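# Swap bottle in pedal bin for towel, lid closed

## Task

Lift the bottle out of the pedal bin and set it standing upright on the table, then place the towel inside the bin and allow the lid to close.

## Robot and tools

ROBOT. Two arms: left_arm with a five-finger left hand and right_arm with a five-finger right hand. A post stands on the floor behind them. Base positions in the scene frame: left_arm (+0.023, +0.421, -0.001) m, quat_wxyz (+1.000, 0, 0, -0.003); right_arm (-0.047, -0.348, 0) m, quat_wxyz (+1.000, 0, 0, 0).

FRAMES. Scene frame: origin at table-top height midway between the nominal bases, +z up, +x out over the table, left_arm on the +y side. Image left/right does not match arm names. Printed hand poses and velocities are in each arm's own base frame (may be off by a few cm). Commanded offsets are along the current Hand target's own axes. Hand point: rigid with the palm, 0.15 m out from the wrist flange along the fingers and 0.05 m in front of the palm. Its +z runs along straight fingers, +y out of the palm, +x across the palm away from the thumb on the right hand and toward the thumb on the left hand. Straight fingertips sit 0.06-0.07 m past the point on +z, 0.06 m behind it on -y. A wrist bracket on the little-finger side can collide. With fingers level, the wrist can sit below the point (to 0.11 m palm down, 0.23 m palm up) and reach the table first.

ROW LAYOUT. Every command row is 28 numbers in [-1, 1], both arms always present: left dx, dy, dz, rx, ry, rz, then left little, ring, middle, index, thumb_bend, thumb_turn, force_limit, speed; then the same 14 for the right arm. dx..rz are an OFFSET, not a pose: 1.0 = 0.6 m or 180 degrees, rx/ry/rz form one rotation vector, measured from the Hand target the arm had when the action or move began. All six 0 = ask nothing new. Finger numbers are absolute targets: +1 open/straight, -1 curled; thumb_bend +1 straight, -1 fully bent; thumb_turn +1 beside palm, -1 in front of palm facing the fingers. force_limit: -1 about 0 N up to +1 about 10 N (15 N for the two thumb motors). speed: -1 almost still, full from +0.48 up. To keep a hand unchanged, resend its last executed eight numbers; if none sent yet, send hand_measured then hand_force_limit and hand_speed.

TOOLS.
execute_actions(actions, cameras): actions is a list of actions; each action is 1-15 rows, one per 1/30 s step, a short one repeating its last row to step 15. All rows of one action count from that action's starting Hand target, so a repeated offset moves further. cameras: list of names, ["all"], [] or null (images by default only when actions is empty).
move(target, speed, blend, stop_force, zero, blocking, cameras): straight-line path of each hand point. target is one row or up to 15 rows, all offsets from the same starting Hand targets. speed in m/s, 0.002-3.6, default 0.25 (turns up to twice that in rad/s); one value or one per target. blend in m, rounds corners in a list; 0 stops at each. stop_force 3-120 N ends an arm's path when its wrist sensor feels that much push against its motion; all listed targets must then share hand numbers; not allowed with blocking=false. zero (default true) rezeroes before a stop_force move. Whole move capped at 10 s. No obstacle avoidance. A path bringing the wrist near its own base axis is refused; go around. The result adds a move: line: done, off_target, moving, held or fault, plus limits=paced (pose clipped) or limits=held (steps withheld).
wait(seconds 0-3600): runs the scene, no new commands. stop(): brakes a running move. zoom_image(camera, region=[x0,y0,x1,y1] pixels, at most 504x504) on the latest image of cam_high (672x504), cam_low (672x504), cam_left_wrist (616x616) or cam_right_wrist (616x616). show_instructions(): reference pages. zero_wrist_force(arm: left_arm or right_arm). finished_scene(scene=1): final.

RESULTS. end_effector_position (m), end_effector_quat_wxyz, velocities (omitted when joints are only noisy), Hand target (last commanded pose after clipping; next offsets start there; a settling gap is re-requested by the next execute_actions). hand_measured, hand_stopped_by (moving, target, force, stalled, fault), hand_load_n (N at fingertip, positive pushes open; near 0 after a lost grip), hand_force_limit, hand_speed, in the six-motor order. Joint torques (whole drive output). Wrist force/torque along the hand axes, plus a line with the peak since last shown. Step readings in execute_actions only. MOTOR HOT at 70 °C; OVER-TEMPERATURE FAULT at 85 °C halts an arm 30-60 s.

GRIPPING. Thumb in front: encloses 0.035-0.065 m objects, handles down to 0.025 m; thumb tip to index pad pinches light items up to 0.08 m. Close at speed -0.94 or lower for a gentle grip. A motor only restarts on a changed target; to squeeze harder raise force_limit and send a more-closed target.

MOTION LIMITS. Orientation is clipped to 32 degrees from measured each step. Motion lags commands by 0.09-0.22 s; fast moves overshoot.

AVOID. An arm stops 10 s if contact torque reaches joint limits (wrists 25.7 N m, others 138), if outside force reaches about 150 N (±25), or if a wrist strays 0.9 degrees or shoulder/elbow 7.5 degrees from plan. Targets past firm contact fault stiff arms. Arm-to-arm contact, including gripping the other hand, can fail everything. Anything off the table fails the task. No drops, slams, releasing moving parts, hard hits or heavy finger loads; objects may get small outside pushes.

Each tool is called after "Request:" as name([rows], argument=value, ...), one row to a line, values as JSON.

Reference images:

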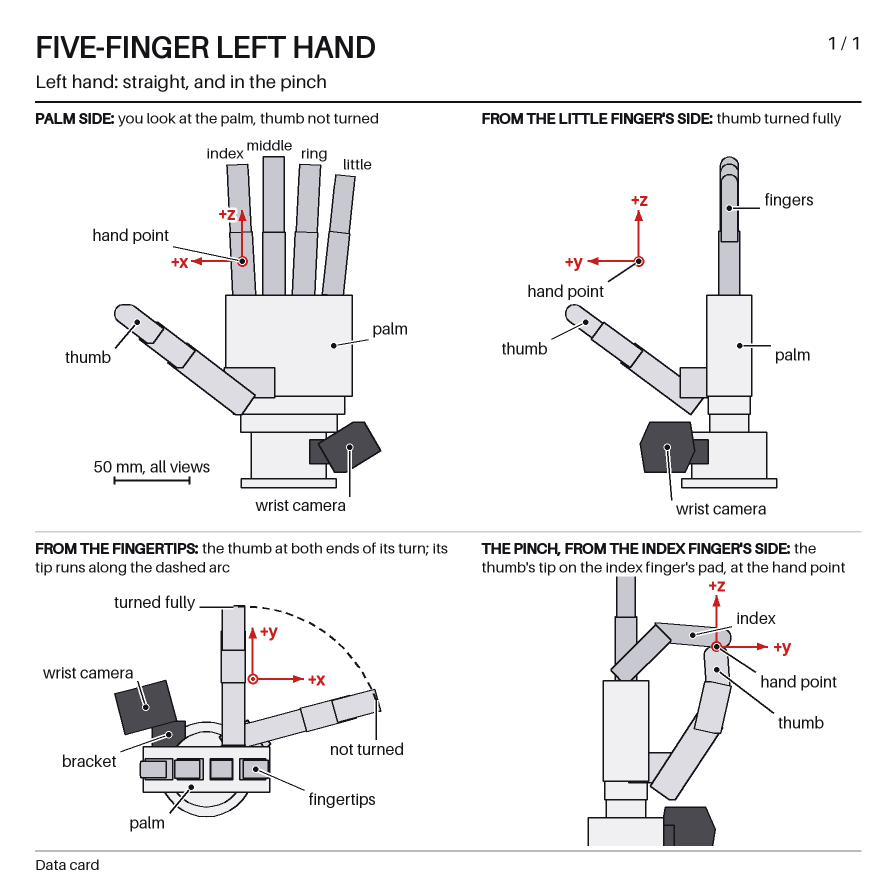

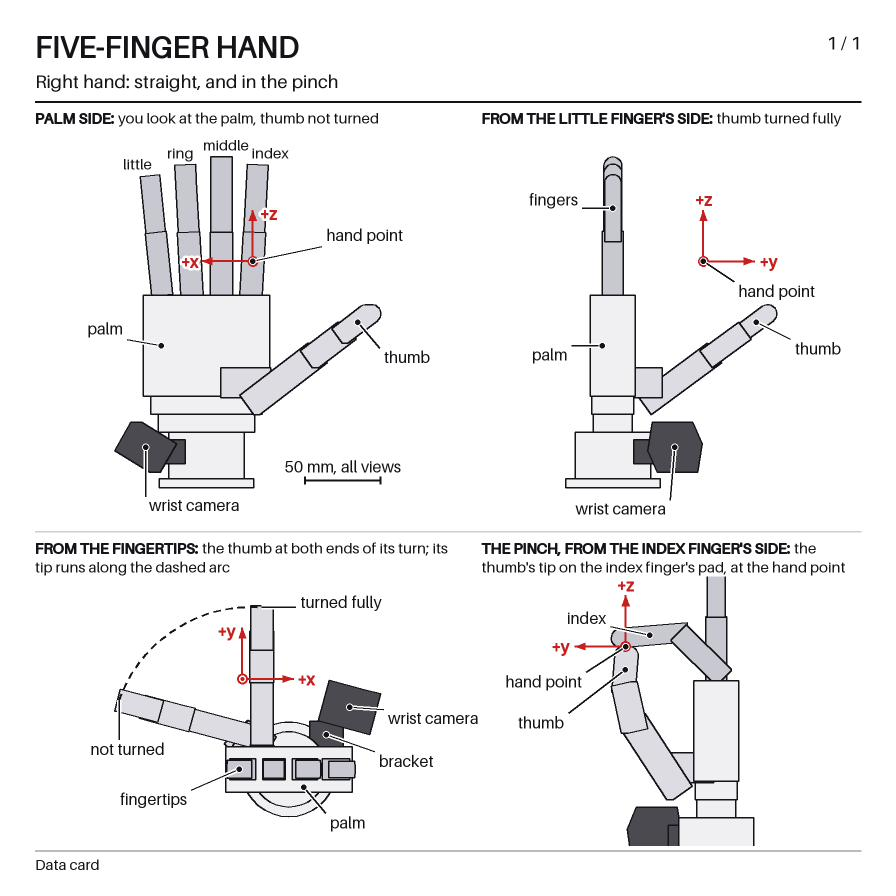

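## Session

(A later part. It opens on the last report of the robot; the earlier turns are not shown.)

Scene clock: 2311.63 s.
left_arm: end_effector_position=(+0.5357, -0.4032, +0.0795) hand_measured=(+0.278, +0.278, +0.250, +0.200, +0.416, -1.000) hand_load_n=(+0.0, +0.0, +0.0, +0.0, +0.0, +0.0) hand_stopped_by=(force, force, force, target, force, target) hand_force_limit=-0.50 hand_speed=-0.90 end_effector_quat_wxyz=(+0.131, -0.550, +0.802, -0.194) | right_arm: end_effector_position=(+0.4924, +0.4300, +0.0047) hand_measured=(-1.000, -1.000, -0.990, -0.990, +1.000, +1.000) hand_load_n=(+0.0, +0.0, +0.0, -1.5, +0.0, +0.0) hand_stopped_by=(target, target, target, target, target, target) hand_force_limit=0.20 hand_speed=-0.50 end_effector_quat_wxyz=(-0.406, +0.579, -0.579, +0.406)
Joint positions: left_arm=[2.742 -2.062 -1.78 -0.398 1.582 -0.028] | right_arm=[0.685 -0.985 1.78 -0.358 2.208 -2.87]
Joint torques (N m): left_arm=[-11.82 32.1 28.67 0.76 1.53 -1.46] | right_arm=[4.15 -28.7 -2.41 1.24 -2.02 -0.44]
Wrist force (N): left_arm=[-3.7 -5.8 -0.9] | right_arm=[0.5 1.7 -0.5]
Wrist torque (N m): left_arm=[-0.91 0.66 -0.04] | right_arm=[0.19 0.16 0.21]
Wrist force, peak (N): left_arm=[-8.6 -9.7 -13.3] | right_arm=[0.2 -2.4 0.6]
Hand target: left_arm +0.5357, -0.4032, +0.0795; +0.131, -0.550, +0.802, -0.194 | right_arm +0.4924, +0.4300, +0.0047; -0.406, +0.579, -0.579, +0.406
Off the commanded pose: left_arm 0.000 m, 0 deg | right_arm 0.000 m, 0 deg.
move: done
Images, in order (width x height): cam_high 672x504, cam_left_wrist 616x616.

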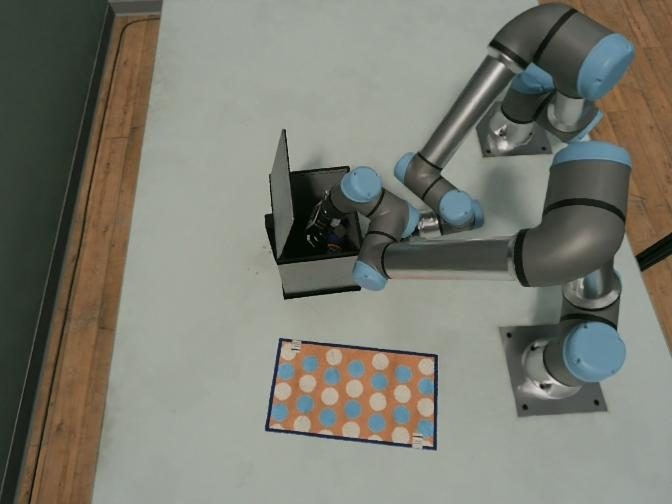

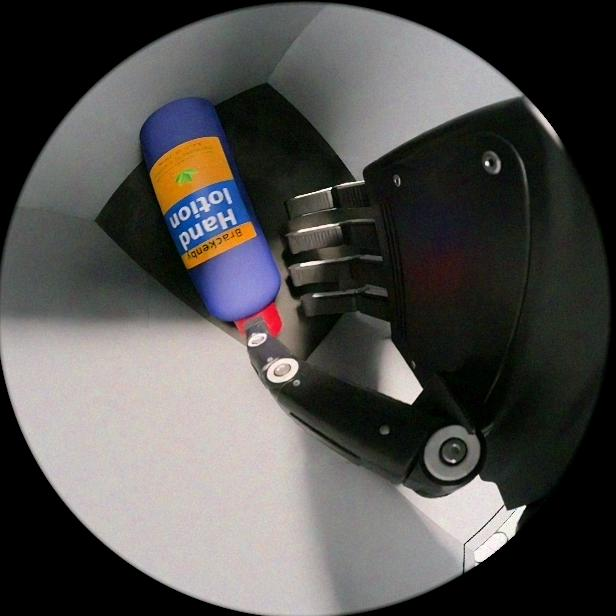

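Request:
zoom_image(camera="cam_high", region=[240, 110, 440, 310])

Scaled by 2.520 from the camera's image (finer frame: 960x720).

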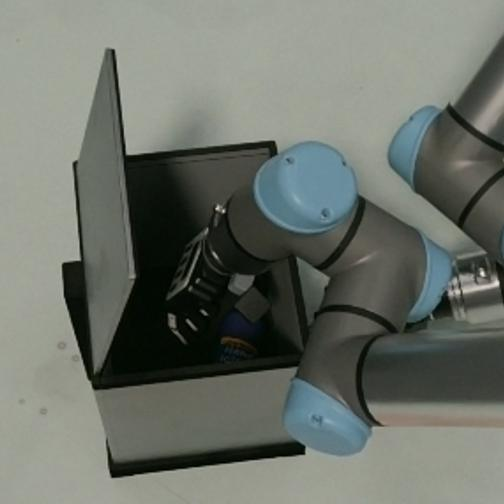

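Request:
move([
  [0.004,-0.014,0.003,0,0,0,0.5,0.5,0.5,0.5,0.65,-1,-0.5,-0.6,0,0,0,0,0,0,-1,-1,-0.99,-0.99,1,1,0.2,-0.5],
  [-0.0317,-0.1668,-0.2705,0,0,0,0.5,0.5,0.5,0.5,0.65,-1,-0.5,-0.6,0,0,0,0,0,0,-1,-1,-0.99,-0.99,1,1,0.2,-0.5],
], cameras=["all"], speed=0.1)

Request:
zoom_image(camera="cam_left_wrist", region=[100, 100, 420, 420])

Scene clock: 2410.50 s.
left_arm: end_effector_position=(+0.5570, -0.3905, +0.2694) hand_measured=(+0.500, +0.500, +0.500, +0.500, +0.650, -1.000) hand_load_n=(+0.0, +0.0, +0.0, +0.0, +0.0, +0.0) hand_stopped_by=(target, target, target, target, target, target) hand_force_limit=-0.50 hand_speed=-0.60 end_effector_quat_wxyz=(+0.131, -0.550, +0.802, -0.194) | right_arm: end_effector_position=(+0.4924, +0.4300, +0.0047) hand_measured=(-1.000, -1.000, -0.990, -0.990, +1.000, +1.000) hand_load_n=(+0.0, -0.5, +0.0, -2.5, -0.5, +0.0) hand_stopped_by=(target, target, target, target, target, target) hand_force_limit=0.20 hand_speed=-0.50 end_effector_quat_wxyz=(-0.406, +0.579, -0.579, +0.406)
Joint positions: left_arm=[2.775 -1.882 -1.499 -0.859 1.567 0.001] | right_arm=[0.685 -0.985 1.78 -0.358 2.208 -2.87]
Joint torques (N m): left_arm=[6.23 42.93 35.16 1.14 -2.21 1.79] | right_arm=[3.8 -29.33 -3 3 -1.86 -0.38]
Wrist force (N): left_arm=[0.2 -0.2 -0.9] | right_arm=[0.1 -4.6 -0.3]
Wrist torque (N m): left_arm=[0.02 0.01 -0.26] | right_arm=[-0.32 0.18 0.12]
Wrist force, peak (N): left_arm=[-3.7 -6.1 -0.8] | right_arm=[0.2 -5.8 -0.2]
Hand target: left_arm +0.5570, -0.3905, +0.2695; +0.131, -0.550, +0.802, -0.194 | right_arm +0.4924, +0.4300, +0.0047; -0.406, +0.579, -0.579, +0.406
Off the commanded pose: left_arm 0.000 m, 0 deg | right_arm 0.000 m, 0 deg.
move: done

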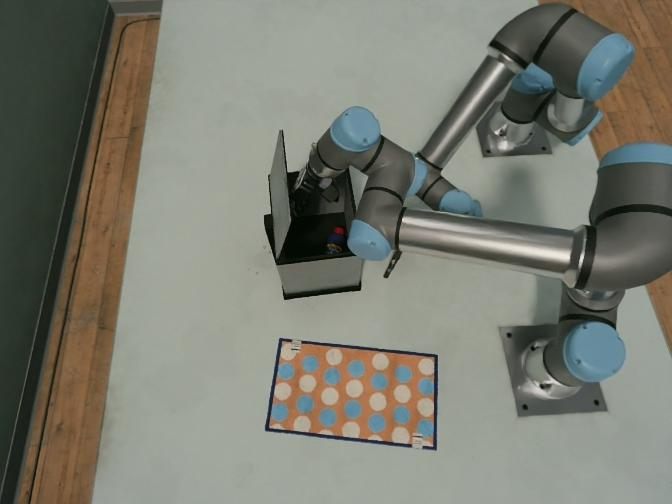

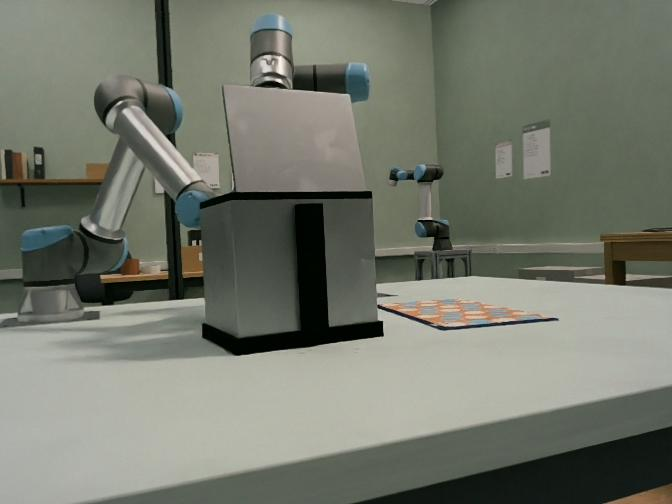

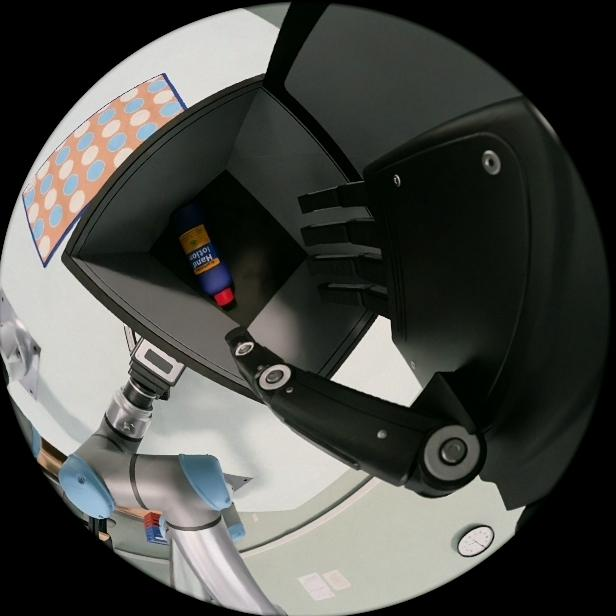

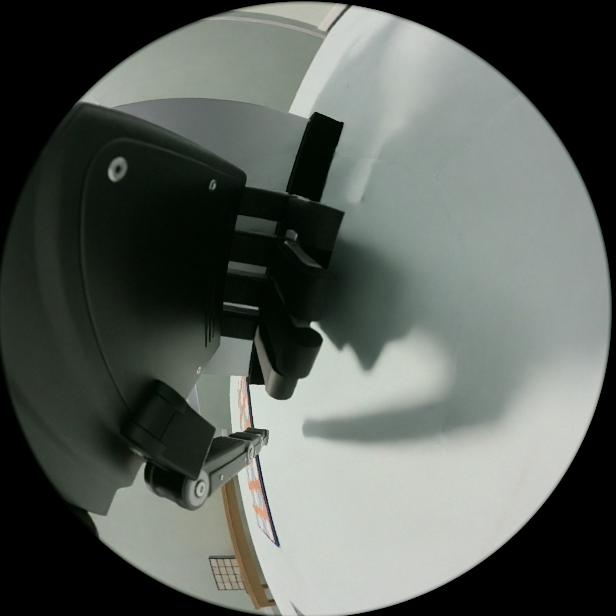

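Scaled by 1.575 from the camera's image (finer frame: 880x880).

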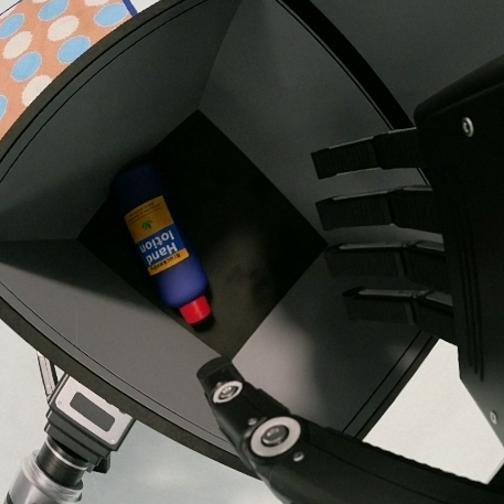

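Request:
move(target=[-0.045,0.1558,0.2188,-0.0222,-0.0063,-0.0124,0.5,0.5,0.5,0.5,0.65,-1,-0.5,-0.6,0,0,0,0,0,0,-1,-1,-0.99,-0.99,1,1,0.2,-0.5], cameras=["cam_left_wrist","cam_high"], speed=0.08, stop_force=8)

Request:
zoom_image(camera="cam_left_wrist", region=[150, 130, 470, 450])

Request:
zoom_image(camera="cam_high", region=[240, 110, 440, 310])

Scene clock: 2485.87 s.
left_arm: end_effector_position=(+0.5447, -0.3573, +0.1100) hand_measured=(+0.500, +0.500, +0.500, +0.500, +0.650, -1.000) hand_load_n=(+0.0, +0.0, +0.0, +0.0, +0.0, +0.0) hand_stopped_by=(target, target, target, target, target, target) hand_force_limit=-0.50 hand_speed=-0.60 end_effector_quat_wxyz=(+0.116, -0.571, +0.796, -0.163) | right_arm: end_effector_position=(+0.4924, +0.4300, +0.0047) hand_measured=(-1.000, -1.000, -0.990, -0.990, +1.000, +1.000) hand_load_n=(+0.0, +0.0, +0.0, -2.5, +0.0, -0.5) hand_stopped_by=(target, target, target, target, target, target) hand_force_limit=0.20 hand_speed=-0.50 end_effector_quat_wxyz=(-0.406, +0.579, -0.579, +0.406)
Joint positions: left_arm=[2.816 -1.995 -1.758 -0.557 1.569 0] | right_arm=[0.685 -0.985 1.78 -0.358 2.208 -2.87]
Joint torques (N m): left_arm=[6.39 32.1 7.04 4.78 1.7 -0.9] | right_arm=[4.25 -28.73 -3.52 2.99 -1.94 -0.34]
Wrist force (N): left_arm=[0.0 -0.2 -0.8] | right_arm=[0.1 -4.5 -0.2]
Wrist torque (N m): left_arm=[0.03 0.04 -0.11] | right_arm=[-0.30 0.18 0.12]
Wrist force, peak (N): left_arm=[0.2 -0.2 -1.4] | right_arm=[0.3 -4.6 -0.3]
Hand target: left_arm +0.5447, -0.3573, +0.1100; +0.116, -0.571, +0.796, -0.163 | right_arm +0.4924, +0.4300, +0.0047; -0.406, +0.579, -0.579, +0.406
Off the commanded pose: left_arm 0.000 m, 0 deg | right_arm 0.000 m, 0 deg.
move: done
Images, in order (width x height): cam_high 672x504, cam_left_wrist 616x616.

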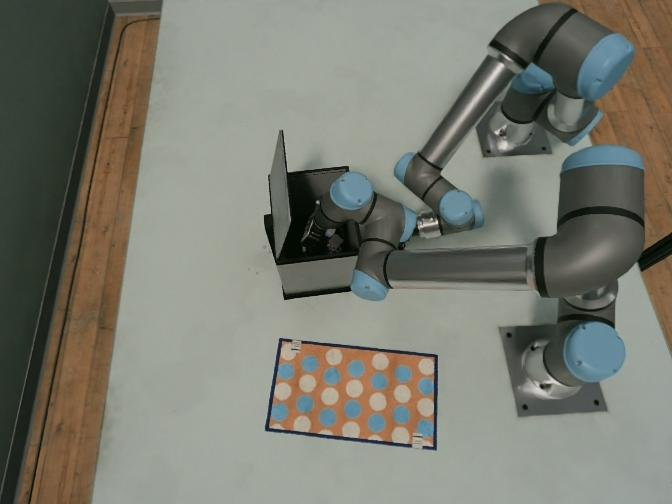

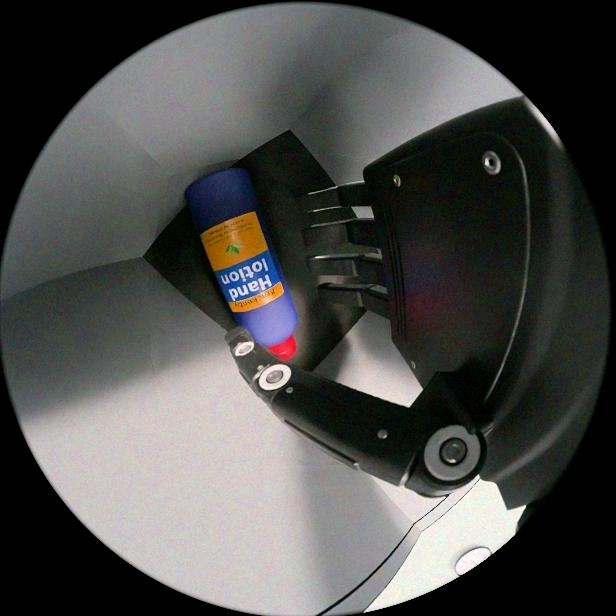

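Scaled by 1.575 from the camera's image (finer frame: 880x880).

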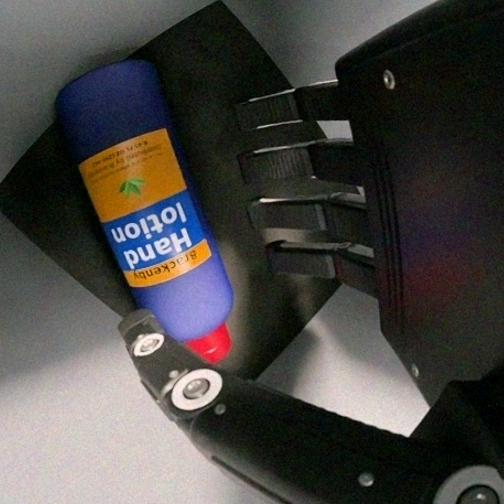

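Scaled by 2.520 from the camera's image (finer frame: 960x720).

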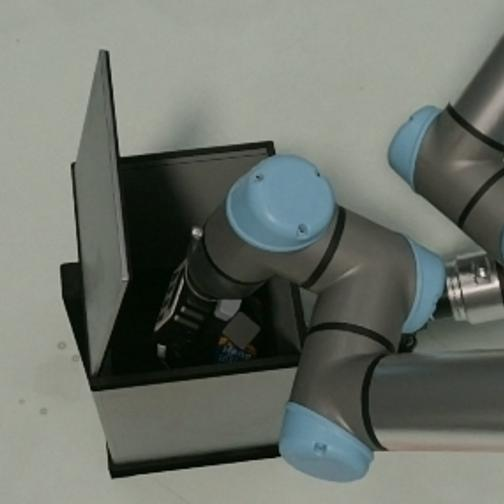

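Request:
move([
  [0,0.01227,-0.00522,0,0,0,0.5,0.5,0.5,0.5,0.65,-1,-0.5,-0.6,0,0,0,0,0,0,-1,-1,-0.99,-0.99,1,1,0.2,-0.5],
  [0,0.03505,0.04847,0,0,0,0.5,0.5,0.5,0.5,0.65,-1,-0.5,-0.6,0,0,0,0,0,0,-1,-1,-0.99,-0.99,1,1,0.2,-0.5],
], speed=0.015, stop_force=5, cameras=["cam_left_wrist","cam_high"])

Scene clock: 2556.67 s.
left_arm: end_effector_position=(+0.5371, -0.3548, +0.0750) hand_measured=(+0.500, +0.500, +0.500, +0.500, +0.650, -1.000) hand_load_n=(+0.0, +0.0, +0.0, +0.0, +0.0, +0.0) hand_stopped_by=(target, target, target, target, target, target) hand_force_limit=-0.50 hand_speed=-0.60 end_effector_quat_wxyz=(+0.116, -0.571, +0.796, -0.163) | right_arm: end_effector_position=(+0.4924, +0.4300, +0.0047) hand_measured=(-1.000, -1.000, -0.990, -0.990, +1.000, +1.000) hand_load_n=(+0.0, +0.0, +0.0, -3.0, +0.0, +0.0) hand_stopped_by=(target, target, target, target, target, target) hand_force_limit=0.20 hand_speed=-0.50 end_effector_quat_wxyz=(-0.406, +0.579, -0.579, +0.406)
Joint positions: left_arm=[2.816 -2.031 -1.814 -0.465 1.569 0] | right_arm=[0.685 -0.985 1.78 -0.358 2.208 -2.87]
Joint torques (N m): left_arm=[-6.39 31.55 5.6 4.7 1.81 -1.51] | right_arm=[4.1 -29.13 -3.52 2.91 -1.91 -0.24]
Wrist force (N): left_arm=[0.4 -0.2 -0.7] | right_arm=[0.2 -4.5 -0.4]
Wrist torque (N m): left_arm=[0.00 -0.01 -0.07] | right_arm=[-0.29 0.18 0.13]
Wrist force, peak (N): left_arm=[0.5 -0.3 -1.2] | right_arm=[-0.1 -4.7 -0.2]
Hand target: left_arm +0.5371, -0.3548, +0.0750; +0.116, -0.571, +0.796, -0.163 | right_arm +0.4924, +0.4300, +0.0047; -0.406, +0.579, -0.579, +0.406
Off the commanded pose: left_arm 0.000 m, 0 deg | right_arm 0.000 m, 0 deg.
move: done
Images, in order (width x height): cam_high 672x504, cam_left_wrist 616x616.

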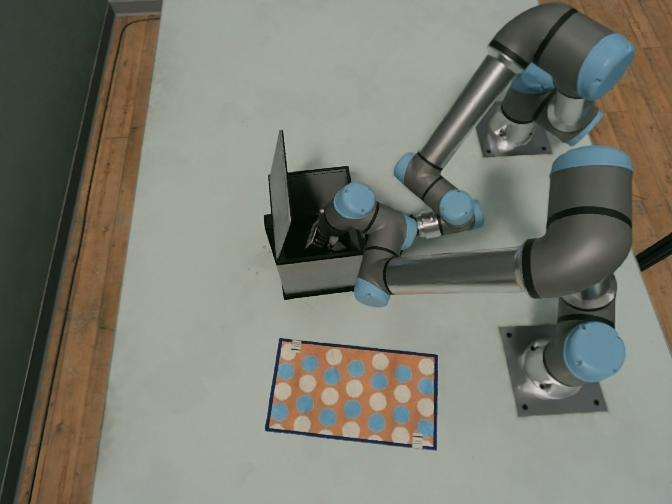

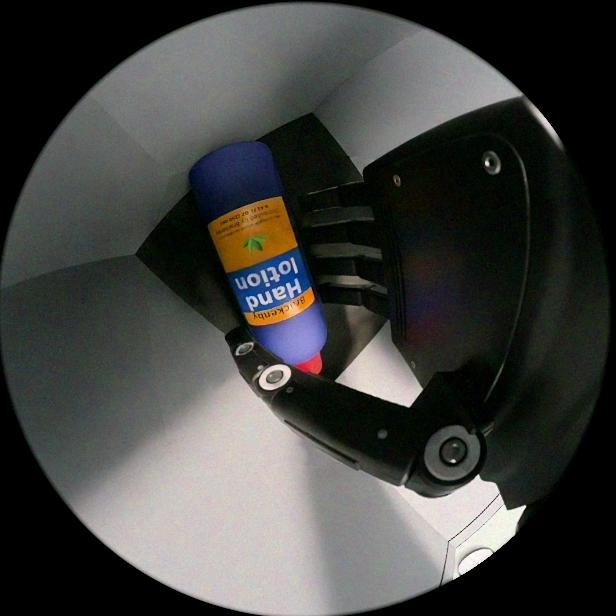

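Request:
move(target=[0,-0.01534,0.00651,0,0,0,0.25,0.25,0.25,0.25,0.8,-1,-0.5,-0.8,0,0,0,0,0,0,-1,-1,-0.99,-0.99,1,1,0.2,-0.5], speed=0.015, cameras=["cam_left_wrist"])

Scene clock: 2638.33 s.
left_arm: end_effector_position=(+0.5465, -0.3579, +0.0750) hand_measured=(+0.250, +0.250, +0.250, +0.250, +0.800, -1.000) hand_load_n=(+0.0, +0.0, +0.0, +0.0, +0.0, +0.5) hand_stopped_by=(target, target, target, target, target, target) hand_force_limit=-0.50 hand_speed=-0.80 end_effector_quat_wxyz=(+0.116, -0.571, +0.796, -0.163) | right_arm: end_effector_position=(+0.4924, +0.4300, +0.0047) hand_measured=(-1.000, -1.000, -0.990, -0.990, +1.000, +1.000) hand_load_n=(+0.0, -0.5, +0.0, -2.5, +0.0, +0.0) hand_stopped_by=(target, target, target, target, target, target) hand_force_limit=0.20 hand_speed=-0.50 end_effector_quat_wxyz=(-0.406, +0.579, -0.579, +0.406)
Joint positions: left_arm=[2.816 -2.049 -1.783 -0.477 1.569 0] | right_arm=[0.685 -0.985 1.78 -0.358 2.208 -2.87]
Joint torques (N m): left_arm=[-7.01 32.28 31.42 1.29 0.91 -1.53] | right_arm=[3.99 -29.04 -3.22 2.75 -1.84 -0.27]
Wrist force (N): left_arm=[0.2 -0.1 -1.1] | right_arm=[-0.1 -4.2 -0.3]
Wrist torque (N m): left_arm=[0.04 0.01 -0.10] | right_arm=[-0.26 0.21 0.11]
Wrist force, peak (N): left_arm=[0.2 0.0 -1.3] | right_arm=[0.0 -4.7 -0.1]
Hand target: left_arm +0.5466, -0.3580, +0.0750; +0.116, -0.571, +0.796, -0.163 | right_arm +0.4924, +0.4300, +0.0047; -0.406, +0.579, -0.579, +0.406
Off the commanded pose: left_arm 0.000 m, 0 deg | right_arm 0.000 m, 0 deg.
move: done

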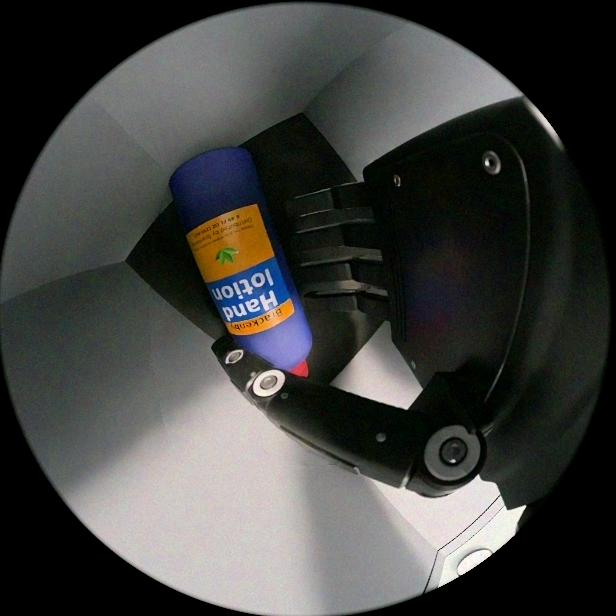

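Request:
move([
  [-0.01,0,0,0,0,0,0.25,0.25,0.25,0.25,0.8,-1,-0.5,-0.8,0,0,0,0,0,0,-1,-1,-0.99,-0.99,1,1,0.2,-0.5],
  [-0.01,0.00586,0.0138,0,0,0,0.25,0.25,0.25,0.25,0.8,-1,-0.5,-0.8,0,0,0,0,0,0,-1,-1,-0.99,-0.99,1,1,0.2,-0.5],
], speed=0.01, stop_force=4, cameras=["cam_left_wrist"])

Scene clock: 2649.63 s.
left_arm: end_effector_position=(+0.5485, -0.3523, +0.0660) hand_measured=(+0.250, +0.250, +0.250, +0.250, +0.800, -1.000) hand_load_n=(+0.0, +0.0, +0.0, +0.0, +0.0, +0.0) hand_stopped_by=(target, target, target, target, target, target) hand_force_limit=-0.50 hand_speed=-0.80 end_effector_quat_wxyz=(+0.116, -0.571, +0.796, -0.163) | right_arm: end_effector_position=(+0.4924, +0.4300, +0.0047) hand_measured=(-1.000, -1.000, -0.990, -0.990, +1.000, +1.000) hand_load_n=(+0.0, -0.5, +0.0, -2.5, +0.0, +0.0) hand_stopped_by=(target, target, target, target, target, target) hand_force_limit=0.20 hand_speed=-0.50 end_effector_quat_wxyz=(-0.406, +0.579, -0.579, +0.406)
Joint positions: left_arm=[2.826 -2.061 -1.794 -0.455 1.565 0.009] | right_arm=[0.685 -0.985 1.78 -0.358 2.208 -2.87]
Joint torques (N m): left_arm=[3.68 33.68 6.05 4.77 -2 1.15] | right_arm=[5.06 -28.95 -2.46 2.87 -1.87 -0.13]
Wrist force (N): left_arm=[0.3 -0.1 -1.0] | right_arm=[0.1 -4.3 -0.3]
Wrist torque (N m): left_arm=[0.04 -0.01 -0.26] | right_arm=[-0.28 0.19 0.12]
Wrist force, peak (N): left_arm=[0.4 -0.1 -1.3] | right_arm=[0.2 -4.8 0.0]
Hand target: left_arm +0.5485, -0.3523, +0.0660; +0.116, -0.571, +0.796, -0.163 | right_arm +0.4924, +0.4300, +0.0047; -0.406, +0.579, -0.579, +0.406
Off the commanded pose: left_arm 0.000 m, 0 deg | right_arm 0.000 m, 0 deg.
move: done

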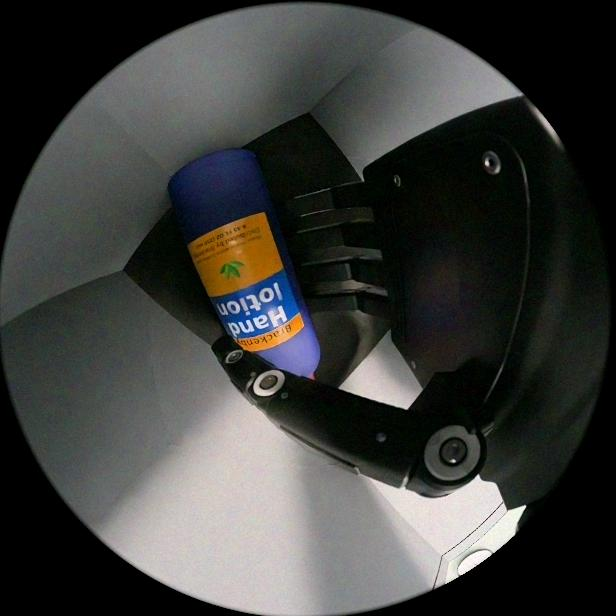

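Request:
move(target=[0,0.00767,-0.00326,0,0,0,0.25,0.25,0.25,0.25,0.8,-1,-0.5,-0.8,0,0,0,0,0,0,-1,-1,-0.99,-0.99,1,1,0.2,-0.5], speed=0.01, stop_force=3)

Request:
move(target=[0,0,0,0,0,0,0.25,0.25,0.1,0.1,0.4,-1,-0.5,-0.9,0,0,0,0,0,0,-1,-1,-0.99,-0.99,1,1,0.2,-0.5], cameras=["cam_left_wrist"])

Scene clock: 2661.63 s.
left_arm: end_effector_position=(+0.5438, -0.3507, +0.0660) hand_measured=(+0.250, +0.250, +0.250, +0.250, +0.800, -1.000) hand_load_n=(+0.0, +0.0, +0.0, +0.0, +0.0, +0.0) hand_stopped_by=(target, target, target, target, target, target) hand_force_limit=-0.50 hand_speed=-0.80 end_effector_quat_wxyz=(+0.116, -0.571, +0.796, -0.163) | right_arm: end_effector_position=(+0.4924, +0.4300, +0.0047) hand_measured=(-1.000, -1.000, -0.990, -0.990, +1.000, +1.000) hand_load_n=(+0.0, -0.5, +0.0, -3.0, +0.0, +0.0) hand_stopped_by=(target, target, target, target, target, target) hand_force_limit=0.20 hand_speed=-0.50 end_effector_quat_wxyz=(-0.406, +0.579, -0.579, +0.406)
Joint positions: left_arm=[2.827 -2.052 -1.809 -0.449 1.565 0.009] | right_arm=[0.685 -0.985 1.78 -0.358 2.208 -2.87]
Joint torques (N m): left_arm=[6.14 45.92 5.44 4.72 -2.19 1.76] | right_arm=[4.61 -28.99 -3.58 2.92 -1.76 -0.17]
Wrist force (N): left_arm=[0.2 -0.1 -0.9] | right_arm=[-0.1 -4.5 -0.2]
Wrist torque (N m): left_arm=[0.05 0.01 -0.26] | right_arm=[-0.30 0.21 0.11]
Wrist force, peak (N): left_arm=[0.3 -0.1 -1.3] | right_arm=[0.0 -4.7 -0.1]
Hand target: left_arm +0.5438, -0.3507, +0.0660; +0.116, -0.571, +0.796, -0.163 | right_arm +0.4924, +0.4300, +0.0047; -0.406, +0.579, -0.579, +0.406
Off the commanded pose: left_arm 0.000 m, 0 deg | right_arm 0.000 m, 0 deg.
move: done

Scene clock: 2662.73 s.
left_arm: end_effector_position=(+0.5438, -0.3507, +0.0660) hand_measured=(+0.250, +0.250, +0.122, +0.100, +0.678, -1.000) hand_load_n=(+0.0, +0.0, +4.0, +0.5, +4.0, +1.0) hand_stopped_by=(target, target, force, target, force, target) hand_force_limit=-0.50 hand_speed=-0.90 end_effector_quat_wxyz=(+0.116, -0.571, +0.796, -0.163) | right_arm: end_effector_position=(+0.4924, +0.4300, +0.0047) hand_measured=(-1.000, -1.000, -0.990, -0.990, +1.000, +1.000) hand_load_n=(+0.0, -0.5, +0.0, -2.5, +0.0, +0.0) hand_stopped_by=(target, target, target, target, target, target) hand_force_limit=0.20 hand_speed=-0.50 end_effector_quat_wxyz=(-0.406, +0.579, -0.579, +0.406)
Joint positions: left_arm=[2.827 -2.052 -1.809 -0.449 1.565 0.009] | right_arm=[0.685 -0.985 1.78 -0.358 2.208 -2.87]
Joint torques (N m): left_arm=[3.73 45.93 6.45 2.16 -1.66 1.72] | right_arm=[4.98 -29.25 -2.59 2.76 -1.73 -0.07]
Wrist force (N): left_arm=[0.9 0.4 -0.6] | right_arm=[0.0 -4.4 -0.1]
Wrist torque (N m): left_arm=[0.18 -0.04 -0.25] | right_arm=[-0.29 0.20 0.11]
Wrist force, peak (N): left_arm=[-0.5 -2.9 0.5] | right_arm=[0.0 -4.8 -0.4]
Hand target: left_arm +0.5438, -0.3507, +0.0660; +0.116, -0.571, +0.796, -0.163 | right_arm +0.4924, +0.4300, +0.0047; -0.406, +0.579, -0.579, +0.406
Off the commanded pose: left_arm 0.000 m, 0 deg | right_arm 0.000 m, 0 deg.
move: done

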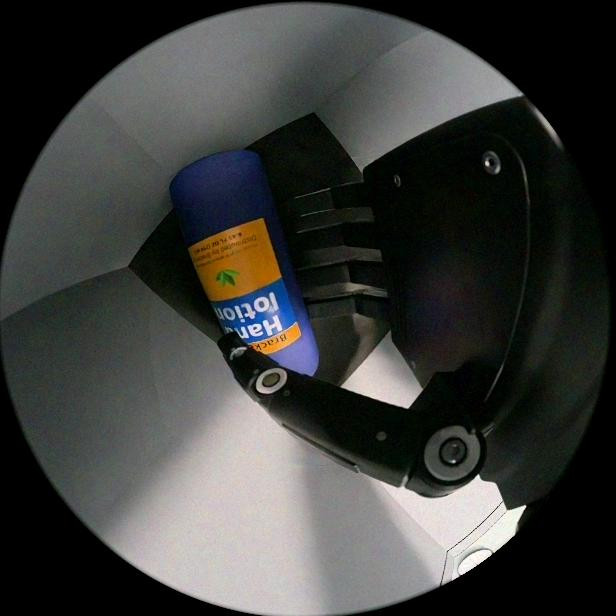

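Request:
move(target=[0,0,0,0,0,0,0.2,0.2,0.0,-0.05,0.5,-1,0.1,-0.9,0,0,0,0,0,0,-1,-1,-0.99,-0.99,1,1,0.2,-0.5], cameras=["cam_left_wrist"])

Scene clock: 2667.40 s.
left_arm: end_effector_position=(+0.5438, -0.3507, +0.0660) hand_measured=(+0.200, +0.200, +0.114, +0.074, +0.668, -1.000) hand_load_n=(+0.0, +0.0, +4.0, +7.0, +9.0, +0.0) hand_stopped_by=(target, target, force, force, force, target) hand_force_limit=0.10 hand_speed=-0.90 end_effector_quat_wxyz=(+0.116, -0.571, +0.796, -0.163) | right_arm: end_effector_position=(+0.4924, +0.4300, +0.0047) hand_measured=(-1.000, -1.000, -0.990, -0.990, +1.000, +1.000) hand_load_n=(+0.0, +0.0, +0.0, -2.5, +0.0, -0.5) hand_stopped_by=(target, target, target, target, target, target) hand_force_limit=0.20 hand_speed=-0.50 end_effector_quat_wxyz=(-0.406, +0.579, -0.579, +0.406)
Joint positions: left_arm=[2.827 -2.052 -1.809 -0.449 1.565 0.009] | right_arm=[0.685 -0.985 1.78 -0.358 2.208 -2.87]
Joint torques (N m): left_arm=[-5.45 45.54 8.53 1.29 0.06 1.31] | right_arm=[4.17 -29.08 -3.94 2.97 -1.81 -0.21]
Wrist force (N): left_arm=[1.8 -0.8 -0.4] | right_arm=[0.2 -4.5 -0.3]
Wrist torque (N m): left_arm=[0.08 -0.11 -0.22] | right_arm=[-0.30 0.17 0.13]
Wrist force, peak (N): left_arm=[2.1 -0.9 -0.4] | right_arm=[0.0 -4.7 -0.2]
Hand target: left_arm +0.5438, -0.3507, +0.0660; +0.116, -0.571, +0.796, -0.163 | right_arm +0.4924, +0.4300, +0.0047; -0.406, +0.579, -0.579, +0.406
Off the commanded pose: left_arm 0.000 m, 0 deg | right_arm 0.000 m, 0 deg.
move: done

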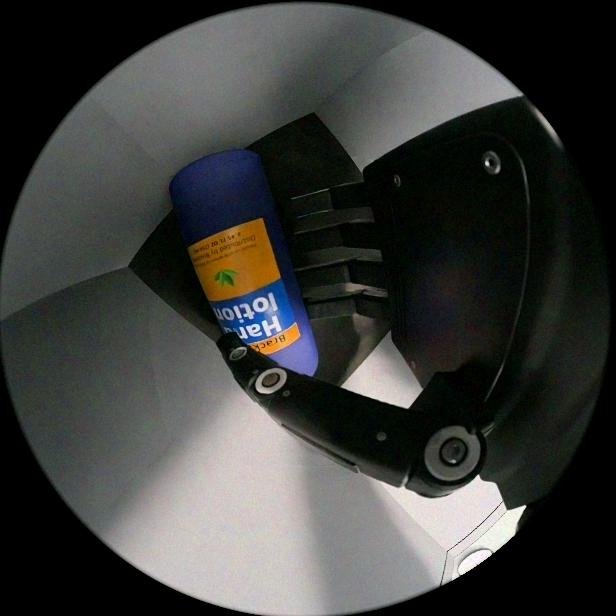

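Request:
move(target=[0,0,0,0,0,0,0.12,0.1,0.0,-0.05,0.5,-1,-0.8,-0.95,0,0,0,0,0,0,-1,-1,-0.99,-0.99,1,1,0.2,-0.5])

Request:
move(target=[0,-0.0065,-0.01534,0,0,0,0.12,0.1,0.0,-0.05,0.5,-1,-0.8,-0.95,0,0,0,0,0,0,-1,-1,-0.99,-0.99,1,1,0.2,-0.5], speed=0.02, cameras=["cam_left_wrist"])

Scene clock: 2677.30 s.
left_arm: end_effector_position=(+0.5438, -0.3507, +0.0660) hand_measured=(+0.120, +0.106, +0.114, +0.074, +0.668, -1.000) hand_load_n=(+0.0, +1.5, +4.0, +7.0, +9.5, +0.0) hand_stopped_by=(target, force, force, force, force, target) hand_force_limit=-0.80 hand_speed=-0.95 end_effector_quat_wxyz=(+0.116, -0.571, +0.796, -0.163) | right_arm: end_effector_position=(+0.4924, +0.4300, +0.0047) hand_measured=(-1.000, -1.000, -0.990, -0.990, +1.000, +1.000) hand_load_n=(+0.0, +0.0, +0.0, -2.5, +0.0, +0.0) hand_stopped_by=(target, target, target, target, target, target) hand_force_limit=0.20 hand_speed=-0.50 end_effector_quat_wxyz=(-0.406, +0.579, -0.579, +0.406)
Joint positions: left_arm=[2.827 -2.052 -1.809 -0.449 1.565 0.009] | right_arm=[0.685 -0.985 1.78 -0.358 2.208 -2.87]
Joint torques (N m): left_arm=[-5.26 44.76 11.74 1.27 0.54 0.79] | right_arm=[4.54 -28.7 -3.76 2.85 -1.82 -0.19]
Wrist force (N): left_arm=[1.7 -1.3 -0.1] | right_arm=[0.0 -4.3 -0.2]
Wrist torque (N m): left_arm=[0.04 -0.08 -0.20] | right_arm=[-0.28 0.20 0.12]
Wrist force, peak (N): left_arm=[1.9 -1.6 -0.2] | right_arm=[0.1 -4.6 -0.3]
Hand target: left_arm +0.5438, -0.3507, +0.0660; +0.116, -0.571, +0.796, -0.163 | right_arm +0.4924, +0.4300, +0.0047; -0.406, +0.579, -0.579, +0.406
Off the commanded pose: left_arm 0.000 m, 0 deg | right_arm 0.000 m, 0 deg.
move: done

Scene clock: 2678.13 s.
left_arm: end_effector_position=(+0.5437, -0.3507, +0.0759) hand_measured=(+0.120, +0.106, +0.114, +0.074, +0.668, -1.000) hand_load_n=(+0.5, +3.0, +5.5, +4.5, +8.5, +0.0) hand_stopped_by=(target, force, force, force, force, target) hand_force_limit=-0.80 hand_speed=-0.95 end_effector_quat_wxyz=(+0.116, -0.571, +0.796, -0.163) | right_arm: end_effector_position=(+0.4924, +0.4300, +0.0047) hand_measured=(-1.000, -1.000, -0.990, -0.990, +1.000, +1.000) hand_load_n=(+0.5, +0.0, +0.0, -2.5, +0.0, -0.5) hand_stopped_by=(target, target, target, target, target, target) hand_force_limit=0.20 hand_speed=-0.50 end_effector_quat_wxyz=(-0.406, +0.579, -0.579, +0.406)
Joint positions: left_arm=[2.827 -2.036 -1.802 -0.472 1.565 0.009] | right_arm=[0.685 -0.985 1.78 -0.358 2.208 -2.87]
Joint torques (N m): left_arm=[-0.68 46.6 30.64 0.91 -0.01 1.47] | right_arm=[4.3 -29 -3.28 2.86 -1.73 -0.14]
Wrist force (N): left_arm=[4.4 -2.7 1.5] | right_arm=[-0.2 -4.3 -0.4]
Wrist torque (N m): left_arm=[-0.06 -0.10 -0.13] | right_arm=[-0.27 0.21 0.12]
Wrist force, peak (N): left_arm=[4.4 -2.7 1.5] | right_arm=[-0.2 -4.6 -0.2]
Hand target: left_arm +0.5438, -0.3507, +0.0760; +0.116, -0.571, +0.796, -0.163 | right_arm +0.4924, +0.4300, +0.0047; -0.406, +0.579, -0.579, +0.406
Off the commanded pose: left_arm 0.000 m, 0 deg | right_arm 0.000 m, 0 deg.
move: done

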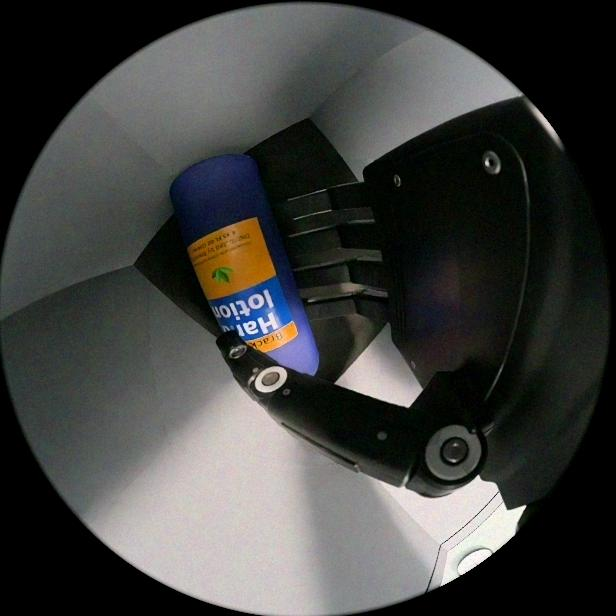

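Request:
move(target=[0.01,-0.013,-0.03068,0,0,0,0.12,0.1,0.0,-0.05,0.5,-1,-0.8,-0.95,0,0,0,0,0,0,-1,-1,-0.99,-0.99,1,1,0.2,-0.5], speed=0.02, cameras=["cam_left_wrist"])

Scene clock: 2686.90 s.
left_arm: end_effector_position=(+0.5418, -0.3563, +0.0959) hand_measured=(+0.120, +0.106, +0.114, +0.074, +0.668, -1.000) hand_load_n=(+0.0, +0.0, +2.5, +9.0, +7.0, +3.0) hand_stopped_by=(target, force, force, force, force, target) hand_force_limit=-0.80 hand_speed=-0.95 end_effector_quat_wxyz=(+0.116, -0.571, +0.796, -0.163) | right_arm: end_effector_position=(+0.4924, +0.4300, +0.0047) hand_measured=(-1.000, -1.000, -0.990, -0.990, +1.000, +1.000) hand_load_n=(+0.5, +0.0, +0.0, -3.0, +0.0, +0.0) hand_stopped_by=(target, target, target, target, target, target) hand_force_limit=0.20 hand_speed=-0.50 end_effector_quat_wxyz=(-0.406, +0.579, -0.579, +0.406)
Joint positions: left_arm=[2.816 -2.009 -1.781 -0.52 1.569 0] | right_arm=[0.685 -0.985 1.78 -0.358 2.208 -2.87]
Joint torques (N m): left_arm=[-10.28 46.08 30.64 0.66 0.88 -1.42] | right_arm=[3.71 -28.38 -3.87 2.98 -1.74 0.01]
Wrist force (N): left_arm=[-3.7 -3.7 1.8] | right_arm=[0.0 -4.2 -0.5]
Wrist torque (N m): left_arm=[-0.10 0.12 -0.17] | right_arm=[-0.26 0.20 0.12]
Wrist force, peak (N): left_arm=[-4.9 -4.3 2.2] | right_arm=[-0.2 -4.7 -0.2]
Hand target: left_arm +0.5418, -0.3563, +0.0960; +0.116, -0.571, +0.796, -0.163 | right_arm +0.4924, +0.4300, +0.0047; -0.406, +0.579, -0.579, +0.406
Off the commanded pose: left_arm 0.000 m, 0 deg | right_arm 0.000 m, 0 deg.
move: done

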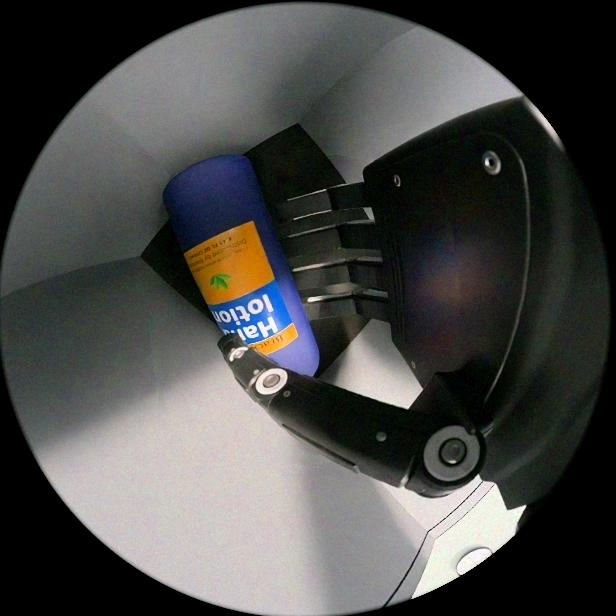

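Request:
move(target=[0.0,-0.02529,-0.02547,0,0,0,0.12,0.1,0.0,-0.05,0.5,-1,-0.8,-0.95,0,0,0,0,0,0,-1,-1,-0.99,-0.99,1,1,0.2,-0.5], speed=0.02, cameras=["cam_left_wrist"])

Scene clock: 2705.50 s.
left_arm: end_effector_position=(+0.5494, -0.3588, +0.1160) hand_measured=(+0.120, +0.106, +0.114, +0.074, +0.668, -1.000) hand_load_n=(+0.0, +0.0, +3.5, +5.0, +8.0, +0.0) hand_stopped_by=(target, force, force, force, force, target) hand_force_limit=-0.80 hand_speed=-0.95 end_effector_quat_wxyz=(+0.116, -0.571, +0.796, -0.163) | right_arm: end_effector_position=(+0.4924, +0.4300, +0.0047) hand_measured=(-1.000, -1.000, -0.990, -0.990, +1.000, +1.000) hand_load_n=(+0.0, +0.0, +0.5, -2.5, +0.0, +0.0) hand_stopped_by=(target, target, target, target, target, target) hand_force_limit=0.20 hand_speed=-0.50 end_effector_quat_wxyz=(-0.406, +0.579, -0.579, +0.406)
Joint positions: left_arm=[2.816 -1.996 -1.737 -0.576 1.569 0] | right_arm=[0.685 -0.985 1.78 -0.358 2.208 -2.87]
Joint torques (N m): left_arm=[4.69 44.87 32.58 1.29 -1.12 1.43] | right_arm=[4.83 -28.04 -4.05 2.64 -1.79 0.11]
Wrist force (N): left_arm=[1.0 1.1 -0.8] | right_arm=[0.1 -4.6 -0.4]
Wrist torque (N m): left_arm=[0.28 -0.15 -0.06] | right_arm=[-0.30 0.20 0.11]
Wrist force, peak (N): left_arm=[-4.4 -4.2 1.9] | right_arm=[0.0 -4.7 -0.2]
Hand target: left_arm +0.5494, -0.3588, +0.1160; +0.116, -0.571, +0.796, -0.163 | right_arm +0.4924, +0.4300, +0.0047; -0.406, +0.579, -0.579, +0.406
Off the commanded pose: left_arm 0.000 m, 0 deg | right_arm 0.000 m, 0 deg.
move: done

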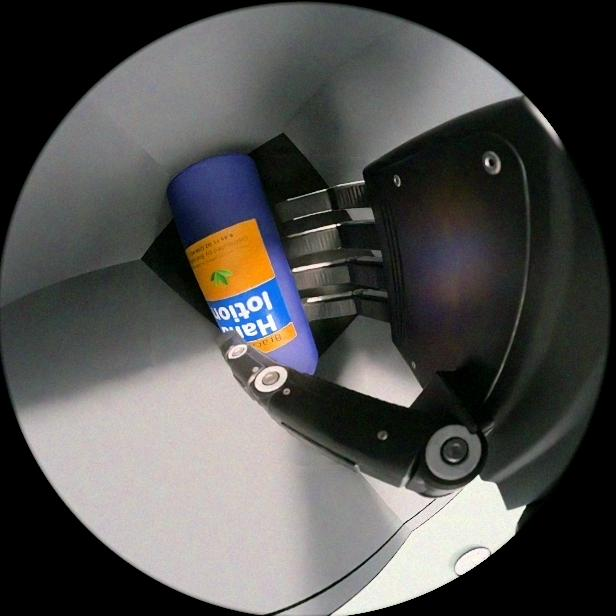

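Request:
move([
  [0.0,-0.0586,-0.1381,0,0,0,0.12,0.1,0.0,-0.05,0.5,-1,-0.8,-0.95,0,0,0,0,0,0,-1,-1,-0.99,-0.99,1,1,0.2,-0.5],
  [0.0,-0.1237,-0.2915,0,0,0,0.12,0.1,0.0,-0.05,0.5,-1,-0.8,-0.95,0,0,0,0,0,0,-1,-1,-0.99,-0.99,1,1,0.2,-0.5],
], speed=0.04, blend=0.01, cameras=["all"])

Scene clock: 2723.97 s.
left_arm: end_effector_position=(+0.5493, -0.3585, +0.3059) hand_measured=(+0.120, +0.106, +0.114, +0.074, +0.668, -1.000) hand_load_n=(+0.0, +0.0, +3.5, +5.0, +8.0, +0.0) hand_stopped_by=(target, force, force, force, force, target) hand_force_limit=-0.80 hand_speed=-0.95 end_effector_quat_wxyz=(+0.116, -0.571, +0.796, -0.163) | right_arm: end_effector_position=(+0.4924, +0.4300, +0.0047) hand_measured=(-1.000, -1.000, -0.990, -0.990, +1.000, +1.000) hand_load_n=(+0.0, -0.5, +0.0, -3.0, -0.5, +0.0) hand_stopped_by=(target, target, target, target, target, target) hand_force_limit=0.20 hand_speed=-0.50 end_effector_quat_wxyz=(-0.406, +0.579, -0.579, +0.406)
Joint positions: left_arm=[2.817 -1.837 -1.437 -1.036 1.569 0.001] | right_arm=[0.685 -0.985 1.78 -0.358 2.208 -2.87]
Joint torques (N m): left_arm=[5.54 42.59 36.4 1.38 -1.55 1.86] | right_arm=[4.29 -28.38 -4.97 2.34 -1.8 0.15]
Wrist force (N): left_arm=[1.1 1.2 -0.6] | right_arm=[0.2 -4.5 -0.1]
Wrist torque (N m): left_arm=[0.26 -0.16 -0.09] | right_arm=[-0.30 0.16 0.12]
Wrist force, peak (N): left_arm=[0.9 1.5 -0.8] | right_arm=[0.1 -4.8 0.0]
Hand target: left_arm +0.5493, -0.3585, +0.3060; +0.116, -0.571, +0.796, -0.163 | right_arm +0.4924, +0.4300, +0.0047; -0.406, +0.579, -0.579, +0.406
Off the commanded pose: left_arm 0.000 m, 0 deg | right_arm 0.000 m, 0 deg.
move: done

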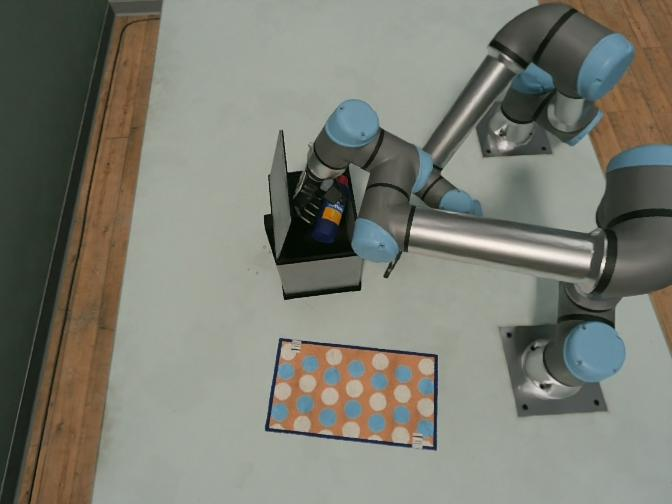

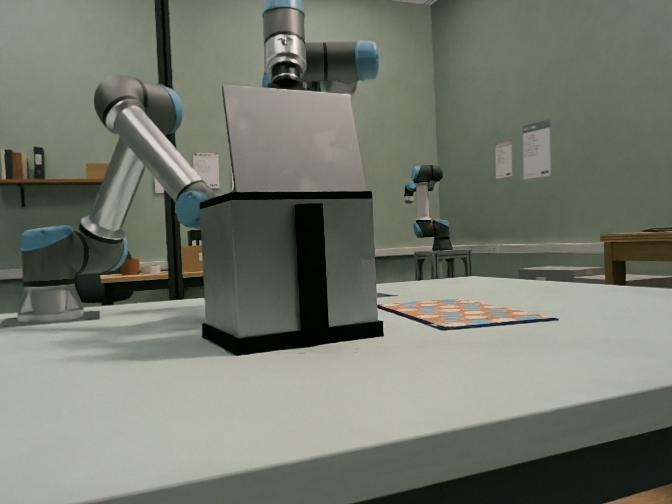

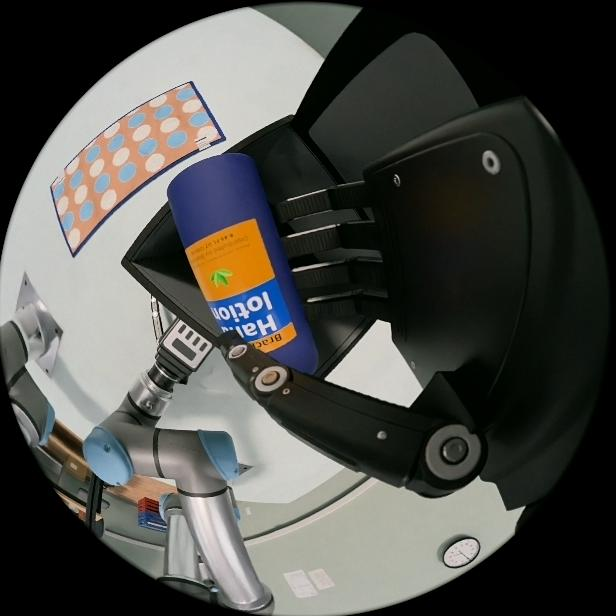

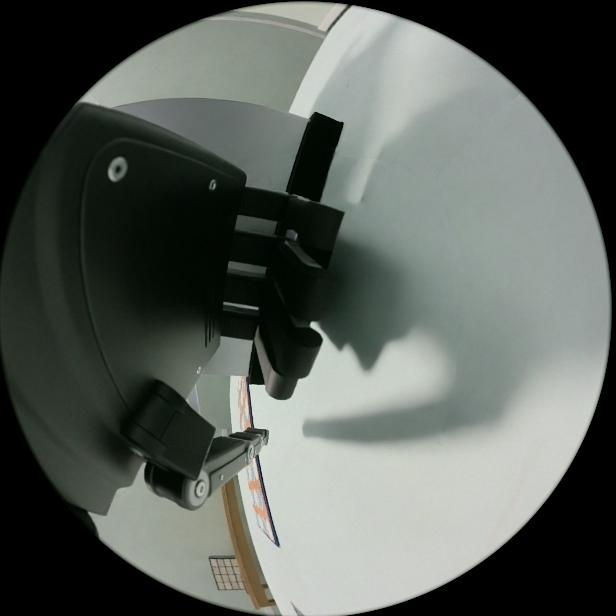

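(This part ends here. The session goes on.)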